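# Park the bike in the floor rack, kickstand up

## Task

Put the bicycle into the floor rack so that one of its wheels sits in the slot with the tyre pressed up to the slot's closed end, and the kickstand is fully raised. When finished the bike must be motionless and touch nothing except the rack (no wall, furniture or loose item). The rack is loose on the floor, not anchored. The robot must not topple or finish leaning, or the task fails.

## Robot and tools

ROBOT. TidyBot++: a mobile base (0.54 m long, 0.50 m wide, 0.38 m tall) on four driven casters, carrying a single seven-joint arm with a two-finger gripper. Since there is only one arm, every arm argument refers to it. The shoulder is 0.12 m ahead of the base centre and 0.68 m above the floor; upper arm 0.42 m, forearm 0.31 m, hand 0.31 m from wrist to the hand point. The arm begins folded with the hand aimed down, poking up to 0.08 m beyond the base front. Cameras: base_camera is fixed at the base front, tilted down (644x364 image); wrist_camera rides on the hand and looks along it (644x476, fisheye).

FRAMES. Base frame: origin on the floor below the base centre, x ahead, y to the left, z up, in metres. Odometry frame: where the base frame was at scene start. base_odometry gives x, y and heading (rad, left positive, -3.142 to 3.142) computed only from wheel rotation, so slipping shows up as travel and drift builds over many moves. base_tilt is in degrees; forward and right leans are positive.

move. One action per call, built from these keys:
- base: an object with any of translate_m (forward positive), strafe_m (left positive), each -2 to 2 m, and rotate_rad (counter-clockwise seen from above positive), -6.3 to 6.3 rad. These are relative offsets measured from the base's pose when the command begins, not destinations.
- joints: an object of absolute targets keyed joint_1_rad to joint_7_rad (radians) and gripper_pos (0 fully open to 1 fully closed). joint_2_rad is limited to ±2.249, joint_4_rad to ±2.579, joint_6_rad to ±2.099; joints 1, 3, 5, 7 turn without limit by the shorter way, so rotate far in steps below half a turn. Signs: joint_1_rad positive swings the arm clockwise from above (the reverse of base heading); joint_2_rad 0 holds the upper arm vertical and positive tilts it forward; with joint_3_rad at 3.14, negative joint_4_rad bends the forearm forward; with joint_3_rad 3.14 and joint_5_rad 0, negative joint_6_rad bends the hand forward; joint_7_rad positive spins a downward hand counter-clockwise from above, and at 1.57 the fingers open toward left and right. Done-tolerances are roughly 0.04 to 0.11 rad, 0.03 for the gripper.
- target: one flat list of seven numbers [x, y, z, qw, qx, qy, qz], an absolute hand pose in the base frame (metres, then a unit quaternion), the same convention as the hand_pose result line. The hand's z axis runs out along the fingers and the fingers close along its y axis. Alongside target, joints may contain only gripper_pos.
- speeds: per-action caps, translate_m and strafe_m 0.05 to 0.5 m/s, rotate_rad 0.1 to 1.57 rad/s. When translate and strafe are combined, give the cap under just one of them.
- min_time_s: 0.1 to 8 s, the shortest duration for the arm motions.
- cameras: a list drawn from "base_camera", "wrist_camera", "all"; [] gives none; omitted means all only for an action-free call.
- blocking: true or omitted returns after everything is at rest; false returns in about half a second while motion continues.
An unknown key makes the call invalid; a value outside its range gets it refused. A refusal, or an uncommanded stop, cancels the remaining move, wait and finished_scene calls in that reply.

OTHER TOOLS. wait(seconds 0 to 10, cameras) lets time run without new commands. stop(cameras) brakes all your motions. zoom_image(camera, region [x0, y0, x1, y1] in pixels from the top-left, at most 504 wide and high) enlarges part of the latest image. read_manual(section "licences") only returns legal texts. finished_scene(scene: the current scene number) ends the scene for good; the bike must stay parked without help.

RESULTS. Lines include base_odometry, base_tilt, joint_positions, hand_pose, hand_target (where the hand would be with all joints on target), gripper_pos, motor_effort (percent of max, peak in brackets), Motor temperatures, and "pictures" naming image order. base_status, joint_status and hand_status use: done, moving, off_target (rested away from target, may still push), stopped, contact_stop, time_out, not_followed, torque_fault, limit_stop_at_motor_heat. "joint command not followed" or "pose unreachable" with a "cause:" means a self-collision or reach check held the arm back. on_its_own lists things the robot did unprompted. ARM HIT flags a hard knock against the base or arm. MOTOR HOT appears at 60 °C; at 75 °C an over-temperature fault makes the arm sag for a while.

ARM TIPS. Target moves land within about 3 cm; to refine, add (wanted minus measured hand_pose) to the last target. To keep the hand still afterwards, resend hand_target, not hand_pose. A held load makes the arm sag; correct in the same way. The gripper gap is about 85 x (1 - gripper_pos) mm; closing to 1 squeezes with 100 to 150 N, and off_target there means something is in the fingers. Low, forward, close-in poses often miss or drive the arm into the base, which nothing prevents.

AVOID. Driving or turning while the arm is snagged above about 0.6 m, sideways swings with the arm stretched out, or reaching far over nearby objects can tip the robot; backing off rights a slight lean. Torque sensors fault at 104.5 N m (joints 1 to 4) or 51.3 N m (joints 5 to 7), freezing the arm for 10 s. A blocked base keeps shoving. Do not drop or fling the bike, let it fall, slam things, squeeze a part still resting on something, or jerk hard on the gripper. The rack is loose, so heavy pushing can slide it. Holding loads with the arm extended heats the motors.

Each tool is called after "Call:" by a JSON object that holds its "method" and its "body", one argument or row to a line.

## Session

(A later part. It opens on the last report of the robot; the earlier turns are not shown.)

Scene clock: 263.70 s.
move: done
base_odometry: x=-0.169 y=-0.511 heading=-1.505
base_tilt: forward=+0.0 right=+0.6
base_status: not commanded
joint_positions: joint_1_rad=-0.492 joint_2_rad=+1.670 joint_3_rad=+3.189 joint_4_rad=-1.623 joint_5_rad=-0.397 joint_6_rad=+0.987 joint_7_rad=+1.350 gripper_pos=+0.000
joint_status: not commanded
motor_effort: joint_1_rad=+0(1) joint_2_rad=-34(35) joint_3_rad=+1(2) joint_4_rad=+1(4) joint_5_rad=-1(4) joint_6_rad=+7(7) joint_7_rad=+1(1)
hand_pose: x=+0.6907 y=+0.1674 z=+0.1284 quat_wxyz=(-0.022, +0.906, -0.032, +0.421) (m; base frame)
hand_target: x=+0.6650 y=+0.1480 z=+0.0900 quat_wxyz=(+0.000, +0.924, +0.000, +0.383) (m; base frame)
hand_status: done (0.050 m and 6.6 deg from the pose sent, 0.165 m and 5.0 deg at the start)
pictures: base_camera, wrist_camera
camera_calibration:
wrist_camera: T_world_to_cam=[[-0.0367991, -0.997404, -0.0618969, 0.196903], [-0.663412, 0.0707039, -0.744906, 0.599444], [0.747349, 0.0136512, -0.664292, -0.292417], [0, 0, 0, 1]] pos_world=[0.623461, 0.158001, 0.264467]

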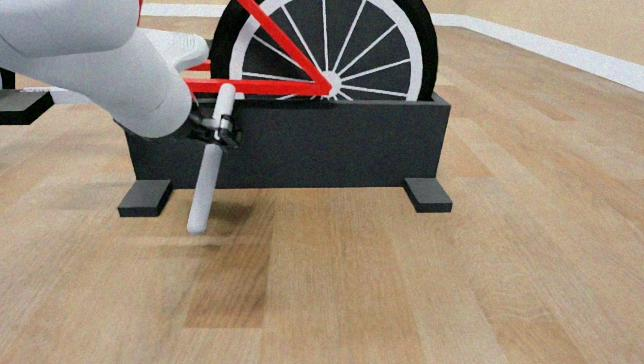

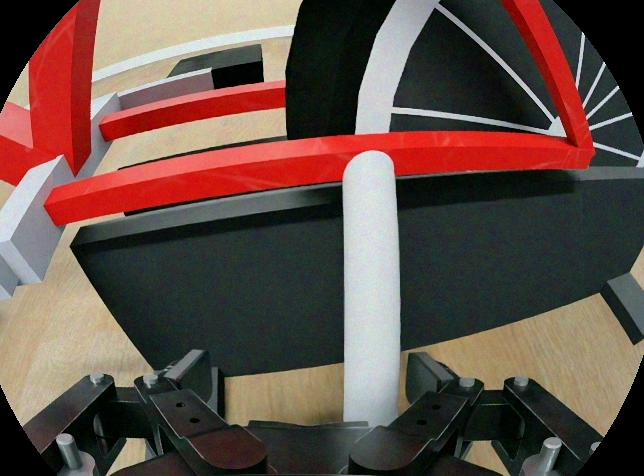

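Call:
{"method": "move", "body": {
  "target": [0.66, 0.06, 0.10, 0, 0.9239, 0, 0.3827],
  "min_time_s": 1.2,
  "cameras": ["all"]
}}

Scene clock: 265.30 s.
move: off_target
base_odometry: x=-0.169 y=-0.511 heading=-1.505
base_tilt: forward=+0.0 right=+0.6
base_status: not commanded
joint_positions: joint_1_rad=-0.277 joint_2_rad=+1.670 joint_3_rad=+3.153 joint_4_rad=-1.679 joint_5_rad=-0.178 joint_6_rad=+1.037 joint_7_rad=+1.421 gripper_pos=+0.000
joint_status: not commanded
motor_effort: joint_1_rad=+7(7) joint_2_rad=-29(34) joint_3_rad=+6(6) joint_4_rad=-4(4) joint_5_rad=-8(11) joint_6_rad=+5(7) joint_7_rad=+1(1)
hand_pose: x=+0.6908 y=+0.1088 z=+0.1239 quat_wxyz=(-0.030, +0.914, -0.011, +0.405) (m; base frame)
hand_target: x=+0.6600 y=+0.0600 z=+0.1000 quat_wxyz=(+0.000, +0.924, +0.000, +0.383) (m; base frame)
hand_status: off_target (0.062 m and 4.6 deg from the pose sent, 0.115 m and 6.6 deg at the start)
pictures: base_camera, wrist_camera
camera_calibration:
wrist_camera: T_world_to_cam=[[0.0079257, -0.998278, -0.0581257, 0.106918], [-0.690179, 0.036601, -0.722713, 0.619864], [0.723595, 0.0458451, -0.6887, -0.278823], [0, 0, 0, 1]] pos_world=[0.628724, 0.096829, 0.262173]

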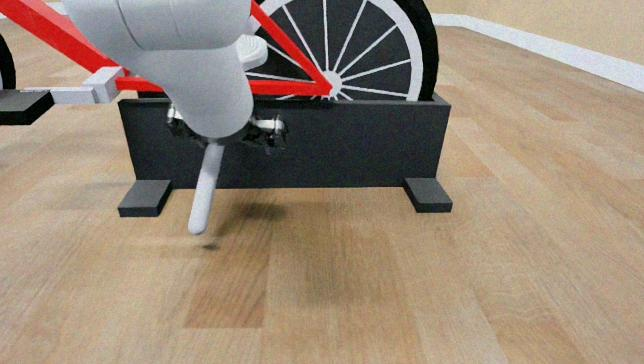

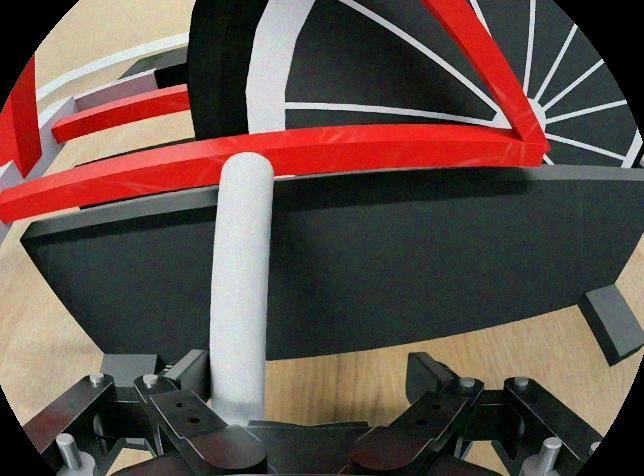

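Call:
{"method": "move", "body": {
  "target": [0.645, 0.0, 0.07, 0, 0.9239, 0, 0.3827],
  "min_time_s": 1.2,
  "cameras": ["all"]
}}

Scene clock: 266.87 s.
move: off_target
base_odometry: x=-0.169 y=-0.511 heading=-1.505
base_tilt: forward=+0.0 right=+0.6
base_status: not commanded
joint_positions: joint_1_rad=-0.143 joint_2_rad=+1.707 joint_3_rad=+3.100 joint_4_rad=-1.668 joint_5_rad=+0.014 joint_6_rad=+1.110 joint_7_rad=+1.491 gripper_pos=+0.000
joint_status: not commanded
motor_effort: joint_1_rad=+15(15) joint_2_rad=-25(30) joint_3_rad=+12(12) joint_4_rad=-4(5) joint_5_rad=-16(17) joint_6_rad=+2(5) joint_7_rad=+1(2)
hand_pose: x=+0.6933 y=+0.1079 z=+0.1211 quat_wxyz=(-0.069, +0.905, +0.023, +0.420) (m; base frame)
hand_target: x=+0.6450 y=+0.0000 z=+0.0700 quat_wxyz=(+0.000, +0.924, +0.000, +0.383) (m; base frame)
hand_status: off_target (0.129 m and 9.6 deg from the pose sent, 0.130 m and 4.6 deg at the start)
pictures: base_camera, wrist_camera
camera_calibration:
wrist_camera: T_world_to_cam=[[0.102924, -0.98964, -0.100099, 0.0441428], [-0.665177, 0.00634278, -0.746659, 0.608386], [0.739558, 0.143433, -0.657633, -0.307824], [0, 0, 0, 1]] pos_world=[0.627794, 0.0839786, 0.25624]

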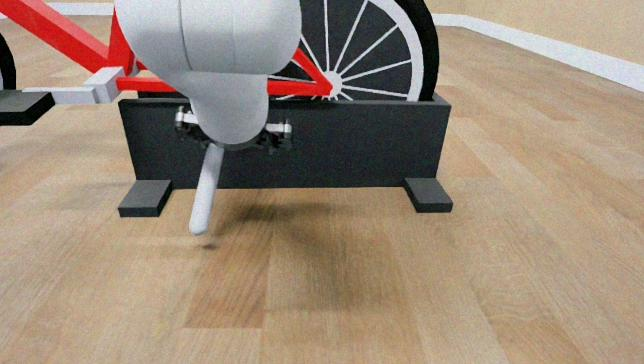

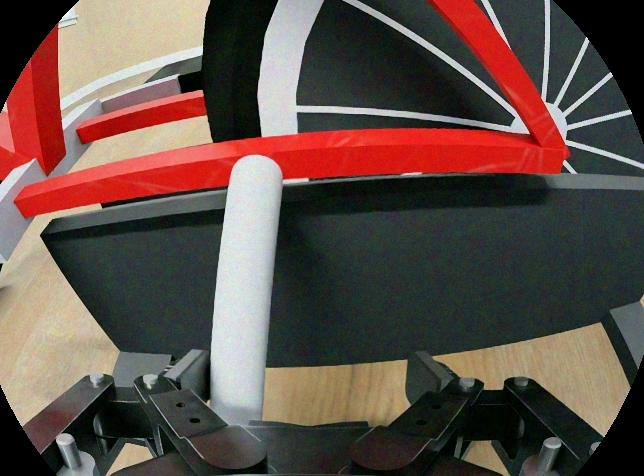

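Call:
{"method": "move", "body": {
  "target": [0.60, 0.12, 0.03, 0, 0.9239, 0, 0.3827],
  "min_time_s": 1.0,
  "cameras": ["all"]
}}

Scene clock: 268.97 s.
move: done
base_odometry: x=-0.169 y=-0.511 heading=-1.505
base_tilt: forward=+0.0 right=+0.6
base_status: not commanded
joint_positions: joint_1_rad=-0.447 joint_2_rad=+1.868 joint_3_rad=+3.158 joint_4_rad=-1.609 joint_5_rad=-0.271 joint_6_rad=+1.117 joint_7_rad=+1.408 gripper_pos=+0.000
joint_status: not commanded
motor_effort: joint_1_rad=+0(15) joint_2_rad=-30(33) joint_3_rad=+1(12) joint_4_rad=-2(4) joint_5_rad=-2(17) joint_6_rad=+7(7) joint_7_rad=+1(2)
hand_pose: x=+0.6128 y=+0.1466 z=+0.0451 quat_wxyz=(-0.022, +0.920, +0.035, +0.390) (m; base frame)
hand_target: x=+0.6000 y=+0.1200 z=+0.0300 quat_wxyz=(+0.000, +0.924, +0.000, +0.383) (m; base frame)
hand_status: done (0.033 m and 4.8 deg from the pose sent, 0.131 m and 9.6 deg at the start)
pictures: base_camera, wrist_camera
camera_calibration:
wrist_camera: T_world_to_cam=[[0.0847316, -0.996365, -0.0088059, 0.091143], [-0.711288, -0.0542948, -0.7008, 0.533033], [0.697775, 0.0656435, -0.713303, -0.264326], [0, 0, 0, 1]] pos_world=[0.555858, 0.137104, 0.185808]

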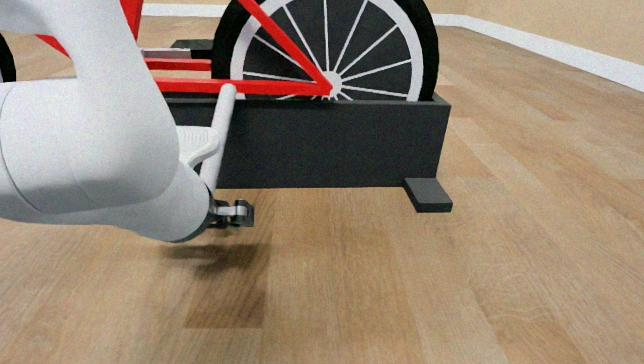

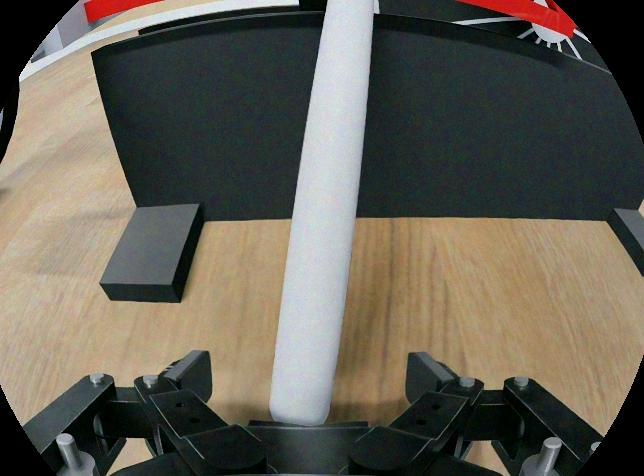

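Call:
{"method": "move", "body": {
  "target": [0.605, 0.03, 0.045, 0, 0.9239, 0, 0.3827],
  "min_time_s": 1.2,
  "cameras": ["all"]
}}

Scene clock: 270.57 s.
move: off_target
base_odometry: x=-0.169 y=-0.511 heading=-1.505
base_tilt: forward=+0.0 right=+0.6
base_status: not commanded
joint_positions: joint_1_rad=-0.206 joint_2_rad=+1.868 joint_3_rad=+3.128 joint_4_rad=-1.660 joint_5_rad=-0.101 joint_6_rad=+1.167 joint_7_rad=+1.454 gripper_pos=+0.000
joint_status: not commanded
motor_effort: joint_1_rad=+8(9) joint_2_rad=-28(30) joint_3_rad=+7(8) joint_4_rad=-4(5) joint_5_rad=-11(12) joint_6_rad=+6(7) joint_7_rad=+0(1)
hand_pose: x=+0.6141 y=+0.0813 z=+0.0466 quat_wxyz=(-0.031, +0.925, +0.001, +0.379) (m; base frame)
hand_target: x=+0.6050 y=+0.0300 z=+0.0450 quat_wxyz=(+0.000, +0.924, +0.000, +0.383) (m; base frame)
hand_status: off_target (0.052 m and 3.6 deg from the pose sent, 0.117 m and 4.8 deg at the start)
pictures: base_camera, wrist_camera
camera_calibration:
wrist_camera: T_world_to_cam=[[0.0292938, -0.998227, -0.0518119, 0.0622134], [-0.729524, 0.0140839, -0.68381, 0.536201], [0.683328, 0.0578294, -0.727818, -0.249673], [0, 0, 0, 1]] pos_world=[0.559957, 0.0689898, 0.188166]

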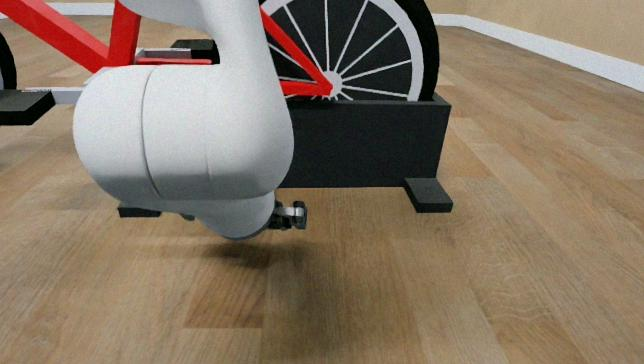

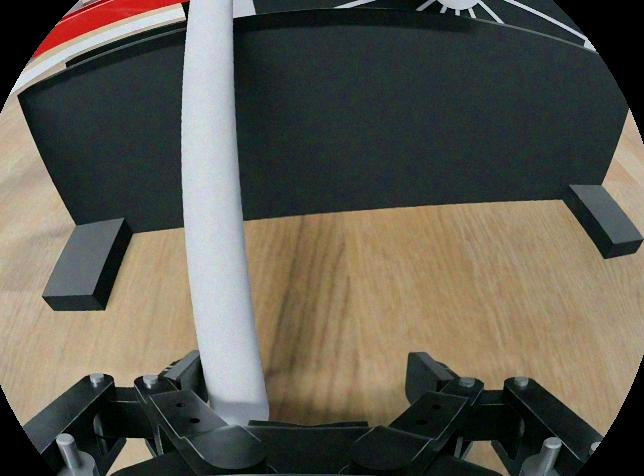

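Call:
{"method": "move", "body": {
  "target": [0.61, -0.06, 0.085, 0, 0.9239, 0, 0.3827],
  "min_time_s": 1.2,
  "cameras": ["all"]
}}

Scene clock: 272.47 s.
move: done
base_odometry: x=-0.169 y=-0.511 heading=-1.505
base_tilt: forward=+0.0 right=+0.6
base_status: not commanded
joint_positions: joint_1_rad=+0.211 joint_2_rad=+1.829 joint_3_rad=+3.155 joint_4_rad=-1.774 joint_5_rad=+0.093 joint_6_rad=+1.182 joint_7_rad=+1.615 gripper_pos=+0.000
joint_status: not commanded
motor_effort: joint_1_rad=+0(9) joint_2_rad=-28(34) joint_3_rad=-1(8) joint_4_rad=-3(6) joint_5_rad=+0(12) joint_6_rad=+6(10) joint_7_rad=+1(1)
hand_pose: x=+0.5839 y=-0.0770 z=+0.0590 quat_wxyz=(+0.016, +0.935, -0.043, +0.353) (m; base frame)
hand_target: x=+0.6100 y=-0.0600 z=+0.0850 quat_wxyz=(+0.000, +0.924, +0.000, +0.383) (m; base frame)
hand_status: done (0.041 m and 6.4 deg from the pose sent, 0.147 m and 3.6 deg at the start)
pictures: base_camera, wrist_camera
camera_calibration:
wrist_camera: T_world_to_cam=[[-0.0866297, -0.996232, 0.00404227, -0.0298029], [-0.764613, 0.0638865, -0.641316, 0.546734], [0.638641, -0.0586478, -0.767267, -0.191418], [0, 0, 0, 1]] pos_world=[0.537705, -0.0758458, 0.203881]

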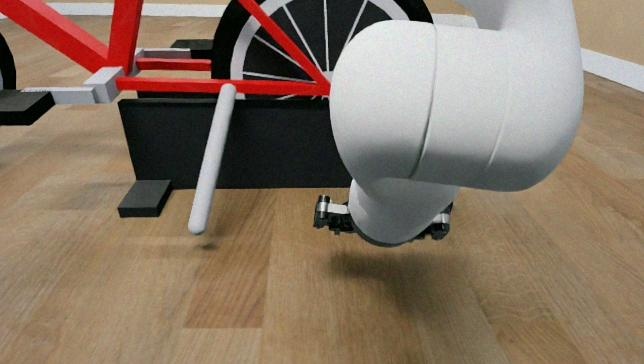

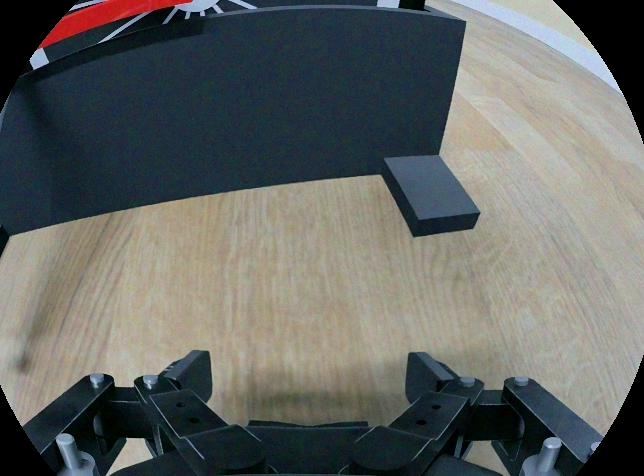

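Call:
{"method": "move", "body": {
  "target": [0.50, 0.0, 0.14, 0, 0.9239, 0, 0.3827],
  "min_time_s": 0.8
}}

Call:
{"method": "move", "body": {
  "target": [0.51, 0.12, 0.12, 0, 0.9239, 0, 0.3827],
  "min_time_s": 0.8,
  "cameras": ["wrist_camera"]
}}

Scene clock: 274.77 s.
move: done
base_odometry: x=-0.169 y=-0.511 heading=-1.505
base_tilt: forward=+0.0 right=+0.6
base_status: not commanded
joint_positions: joint_1_rad=+0.014 joint_2_rad=+1.828 joint_3_rad=+3.155 joint_4_rad=-2.111 joint_5_rad=+0.059 joint_6_rad=+1.616 joint_7_rad=+1.592 gripper_pos=+0.000
joint_status: not commanded
motor_effort: joint_1_rad=-2(2) joint_2_rad=-16(28) joint_3_rad=-2(3) joint_4_rad=-12(17) joint_5_rad=-1(2) joint_6_rad=+7(7) joint_7_rad=+1(1)
hand_pose: x=+0.5280 y=+0.0084 z=+0.1424 quat_wxyz=(-0.015, +0.917, +0.018, +0.398) (m; base frame)
hand_target: x=+0.5000 y=+0.0000 z=+0.1400 quat_wxyz=(+0.000, +0.924, +0.000, +0.383) (m; base frame)
hand_status: done (0.029 m and 3.3 deg from the pose sent, 0.140 m and 6.4 deg at the start)
pictures: none
ARM HIT: the arm struck its own base or body hard.

Scene clock: 276.93 s.
move: done
base_odometry: x=-0.169 y=-0.511 heading=-1.505
base_tilt: forward=+0.0 right=+0.6
base_status: not commanded
joint_positions: joint_1_rad=-0.603 joint_2_rad=+1.828 joint_3_rad=+3.165 joint_4_rad=-2.016 joint_5_rad=-0.354 joint_6_rad=+1.432 joint_7_rad=+1.204 gripper_pos=+0.000
joint_status: not commanded
motor_effort: joint_1_rad=-2(4) joint_2_rad=-26(26) joint_3_rad=-2(4) joint_4_rad=-10(14) joint_5_rad=-4(4) joint_6_rad=+6(7) joint_7_rad=+0(1)
hand_pose: x=+0.5121 y=+0.1297 z=+0.1173 quat_wxyz=(-0.020, +0.921, +0.031, +0.388) (m; base frame)
hand_target: x=+0.5100 y=+0.1200 z=+0.1200 quat_wxyz=(+0.000, +0.924, +0.000, +0.383) (m; base frame)
hand_status: done (0.010 m and 4.2 deg from the pose sent, 0.115 m and 3.3 deg at the start)
pictures: wrist_camera
camera_calibration:
wrist_camera: T_world_to_cam=[[0.0754488, -0.99712, -0.00774479, 0.0881938], [-0.714272, -0.0486238, -0.698177, 0.511474], [0.695789, 0.0582085, -0.715883, -0.139091], [0, 0, 0, 1]] pos_world=[0.455455, 0.120906, 0.258209]

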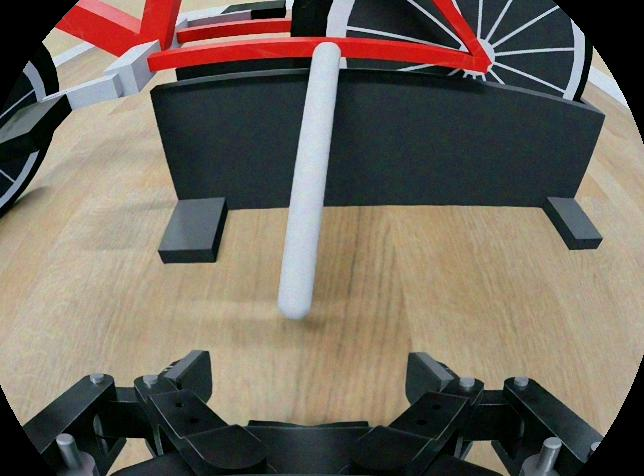

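Call:
{"method": "move", "body": {
  "target": [0.645, 0.105, 0.05, 0, 0.9239, 0, 0.3827],
  "min_time_s": 1.0,
  "cameras": ["wrist_camera"]
}}

Scene clock: 278.63 s.
move: done
base_odometry: x=-0.169 y=-0.511 heading=-1.505
base_tilt: forward=+0.0 right=+0.6
base_status: not commanded
joint_positions: joint_1_rad=-0.395 joint_2_rad=+1.828 joint_3_rad=+3.166 joint_4_rad=-1.589 joint_5_rad=-0.327 joint_6_rad=+1.088 joint_7_rad=+1.372 gripper_pos=+0.000
joint_status: not commanded
motor_effort: joint_1_rad=+2(2) joint_2_rad=-29(31) joint_3_rad=+3(4) joint_4_rad=-2(9) joint_5_rad=-4(8) joint_6_rad=+6(7) joint_7_rad=+1(1)
hand_pose: x=+0.6499 y=+0.1144 z=+0.0640 quat_wxyz=(-0.007, +0.913, -0.030, +0.407) (m; base frame)
hand_target: x=+0.6450 y=+0.1050 z=+0.0500 quat_wxyz=(+0.000, +0.924, +0.000, +0.383) (m; base frame)
hand_status: done (0.018 m and 4.7 deg from the pose sent, 0.151 m and 4.2 deg at the start)
pictures: wrist_camera
camera_calibration:
wrist_camera: T_world_to_cam=[[-0.0443585, -0.998485, -0.0325683, 0.141744], [-0.685347, 0.0541342, -0.726202, 0.543291], [0.726864, -0.00989265, -0.68671, -0.286587], [0, 0, 0, 1]] pos_world=[0.58694, 0.109284, 0.202353]

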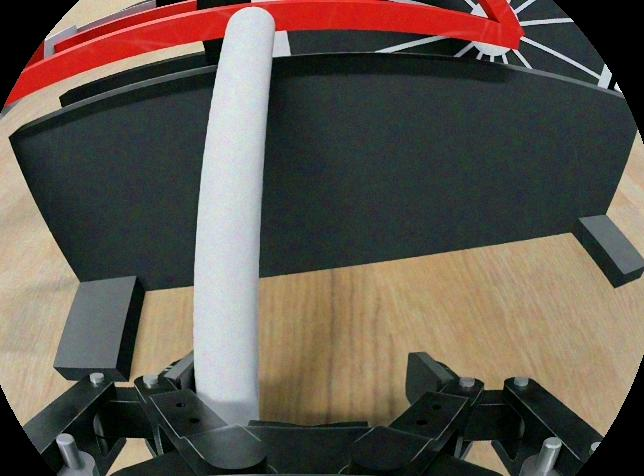

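Call:
{"method": "move", "body": {
  "target": [0.655, 0.015, 0.06, 0, 0.9239, 0, 0.3827],
  "min_time_s": 1.0,
  "cameras": ["wrist_camera"]
}}

Scene clock: 280.10 s.
move: off_target
base_odometry: x=-0.169 y=-0.511 heading=-1.505
base_tilt: forward=+0.0 right=+0.6
base_status: not commanded
joint_positions: joint_1_rad=-0.162 joint_2_rad=+1.825 joint_3_rad=+3.119 joint_4_rad=-1.608 joint_5_rad=-0.044 joint_6_rad=+1.087 joint_7_rad=+1.484 gripper_pos=+0.000
joint_status: not commanded
motor_effort: joint_1_rad=+11(12) joint_2_rad=-26(30) joint_3_rad=+9(10) joint_4_rad=-2(4) joint_5_rad=-13(14) joint_6_rad=+3(7) joint_7_rad=+0(1)
hand_pose: x=+0.6515 y=+0.0869 z=+0.0575 quat_wxyz=(-0.043, +0.922, +0.010, +0.385) (m; base frame)
hand_target: x=+0.6550 y=+0.0150 z=+0.0600 quat_wxyz=(+0.000, +0.924, +0.000, +0.383) (m; base frame)
hand_status: off_target (0.072 m and 5.1 deg from the pose sent, 0.100 m and 4.7 deg at the start)
pictures: wrist_camera
camera_calibration:
wrist_camera: T_world_to_cam=[[0.0565126, -0.996155, -0.0669415, 0.0502253], [-0.720763, 0.00569077, -0.693158, 0.566401], [0.690874, 0.0874211, -0.71767, -0.275671], [0, 0, 0, 1]] pos_world=[0.595856, 0.0709084, 0.198127]

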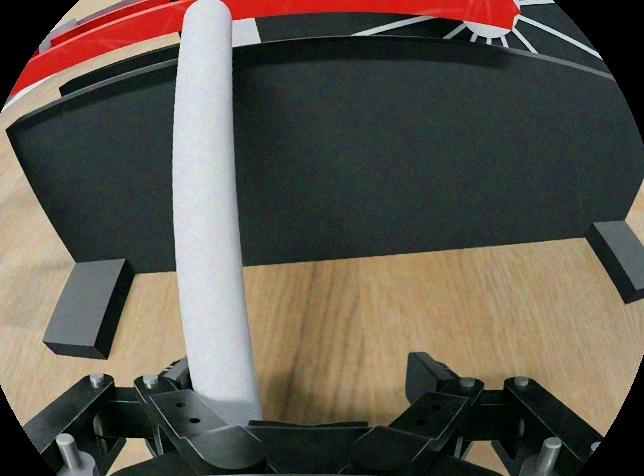

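Call:
{"method": "move", "body": {
  "target": [0.675, -0.07, 0.06, 0, 0.9239, 0, 0.3827],
  "min_time_s": 1.0,
  "cameras": ["wrist_camera"]
}}

Scene clock: 281.87 s.
move: done
base_odometry: x=-0.169 y=-0.511 heading=-1.505
base_tilt: forward=+0.0 right=+0.6
base_status: not commanded
joint_positions: joint_1_rad=+0.214 joint_2_rad=+1.825 joint_3_rad=+3.147 joint_4_rad=-1.565 joint_5_rad=+0.105 joint_6_rad=+1.043 joint_7_rad=+1.580 gripper_pos=+0.000
joint_status: not commanded
motor_effort: joint_1_rad=+0(13) joint_2_rad=-32(33) joint_3_rad=-1(10) joint_4_rad=+0(3) joint_5_rad=-1(15) joint_6_rad=+6(8) joint_7_rad=+1(1)
hand_pose: x=+0.6629 y=-0.0907 z=+0.0536 quat_wxyz=(+0.014, +0.920, -0.051, +0.387) (m; base frame)
hand_target: x=+0.6750 y=-0.0700 z=+0.0600 quat_wxyz=(+0.000, +0.924, +0.000, +0.383) (m; base frame)
hand_status: done (0.025 m and 6.1 deg from the pose sent, 0.159 m and 5.1 deg at the start)
pictures: wrist_camera
camera_calibration:
wrist_camera: T_world_to_cam=[[-0.100109, -0.994932, -0.00936373, -0.0267559], [-0.713367, 0.078332, -0.696399, 0.574827], [0.693603, -0.0630357, -0.717594, -0.286311], [0, 0, 0, 1]] pos_world=[0.60597, -0.0896954, 0.194603]

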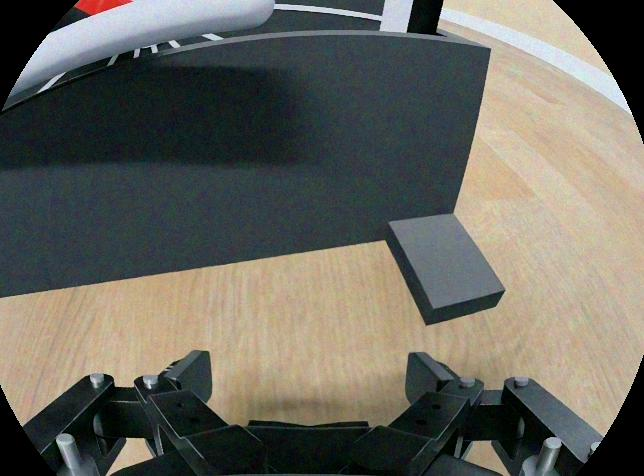

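Call:
{"method": "move", "body": {
  "target": [0.575, -0.09, 0.2, 0, 0.9239, 0, 0.3827],
  "min_time_s": 0.8
}}

Call:
{"method": "move", "body": {
  "joints": {"joint_1_rad":0,"joint_2_rad":-0.322,"joint_3_rad":3.14,"joint_4_rad":-2.5,"joint_5_rad":0,"joint_6_rad":-0.3,"joint_7_rad":1.57,"gripper_pos":0},
  "base": {"translate_m":-0.1},
  "cameras": ["all"]
}}

Call:
{"method": "zoom_image", "body": {
  "camera": "base_camera",
  "region": [80, 0, 480, 230]
}}

Call:
{"method": "zoom_image", "body": {
  "camera": "wrist_camera",
  "region": [0, 60, 460, 400]
}}

Scene clock: 283.87 s.
move: done
base_odometry: x=-0.169 y=-0.511 heading=-1.505
base_tilt: forward=+0.0 right=+0.6
base_status: not commanded
joint_positions: joint_1_rad=+0.358 joint_2_rad=+1.609 joint_3_rad=+3.147 joint_4_rad=-2.131 joint_5_rad=+0.194 joint_6_rad=+1.275 joint_7_rad=+1.736 gripper_pos=+0.000
joint_status: not commanded
motor_effort: joint_1_rad=+0(1) joint_2_rad=-27(32) joint_3_rad=-2(2) joint_4_rad=-5(6) joint_5_rad=+0(2) joint_6_rad=+6(7) joint_7_rad=+0(1)
hand_pose: x=+0.5446 y=-0.0995 z=+0.1659 quat_wxyz=(+0.012, +0.940, -0.032, +0.338) (m; base frame)
hand_target: x=+0.5750 y=-0.0900 z=+0.2000 quat_wxyz=(+0.000, +0.924, +0.000, +0.383) (m; base frame)
hand_status: done (0.047 m and 6.7 deg from the pose sent, 0.171 m and 6.1 deg at the start)
pictures: none

Scene clock: 287.23 s.
move: done
base_odometry: x=-0.176 y=-0.412 heading=-1.505
base_tilt: forward=+0.0 right=+0.6
base_status: done
joint_positions: joint_1_rad=+0.020 joint_2_rad=-0.296 joint_3_rad=+3.147 joint_4_rad=-2.482 joint_5_rad=+0.070 joint_6_rad=-0.246 joint_7_rad=+1.615 gripper_pos=+0.000
joint_status: all done
motor_effort: joint_1_rad=+0(2) joint_2_rad=-4(33) joint_3_rad=+0(3) joint_4_rad=+15(16) joint_5_rad=-1(3) joint_6_rad=+6(7) joint_7_rad=+1(2)
hand_pose: x=+0.4559 y=-0.0125 z=+0.6671 quat_wxyz=(+0.031, +0.937, +0.037, +0.347) (m; base frame)
hand_target: x=+0.4357 y=+0.0018 z=+0.6563 quat_wxyz=(+0.000, +0.945, +0.000, +0.326) (m; base frame)
hand_status: not commanded
pictures: base_camera, wrist_camera
camera_calibration:
wrist_camera: T_world_to_cam=[[0.0525046, -0.994725, 0.0881215, -0.0985083], [-0.773079, -0.0963462, -0.62695, 0.826975], [0.632133, -0.0352072, -0.77406, 0.368474], [0, 0, 0, 1]] pos_world=[0.411564, -0.0053399, 0.812374]

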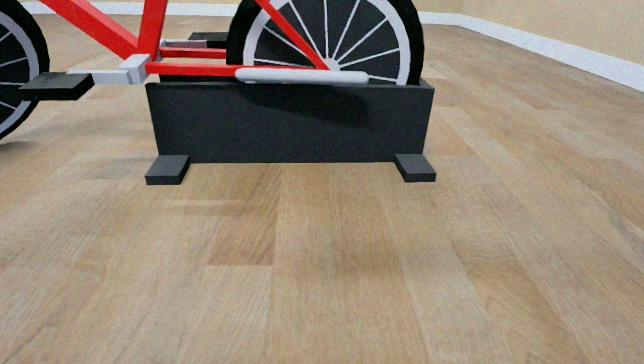

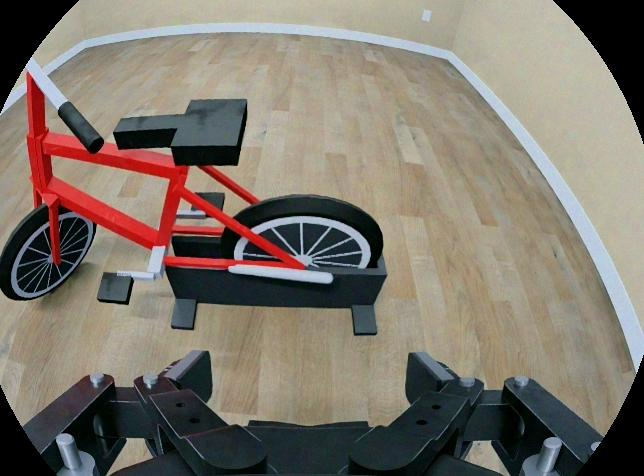

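Scaled by 1.260.

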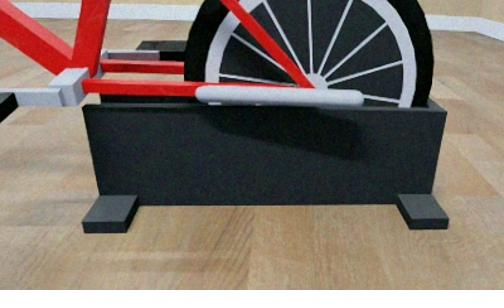

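Scaled by 1.096.

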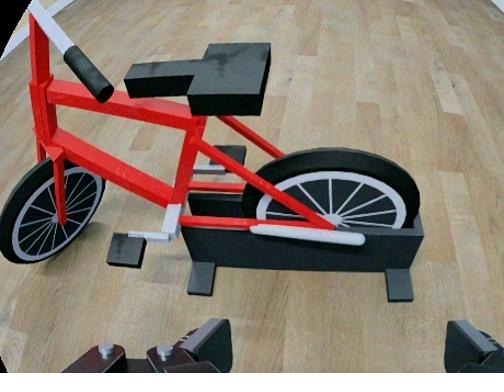

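Call:
{"method": "zoom_image", "body": {
  "camera": "wrist_camera",
  "region": [300, 190, 420, 300]
}}

Call:
{"method": "zoom_image", "body": {
  "camera": "base_camera",
  "region": [340, 20, 480, 180]
}}

Scaled by 4.200.

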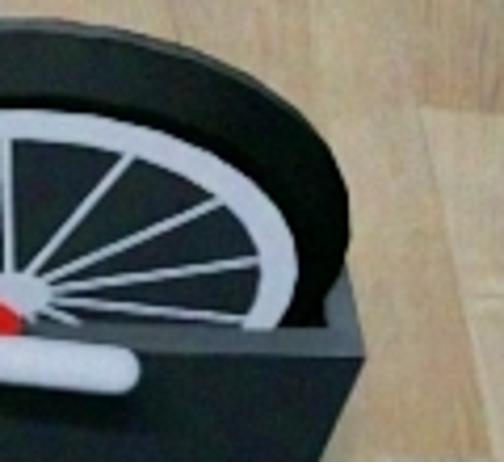

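Scaled by 3.150.

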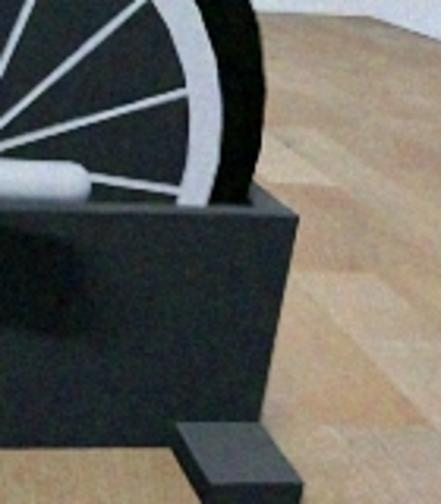

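Call:
{"method": "finished_scene", "body": {
  "scene": 1
}}

The scene is finished: the task was done.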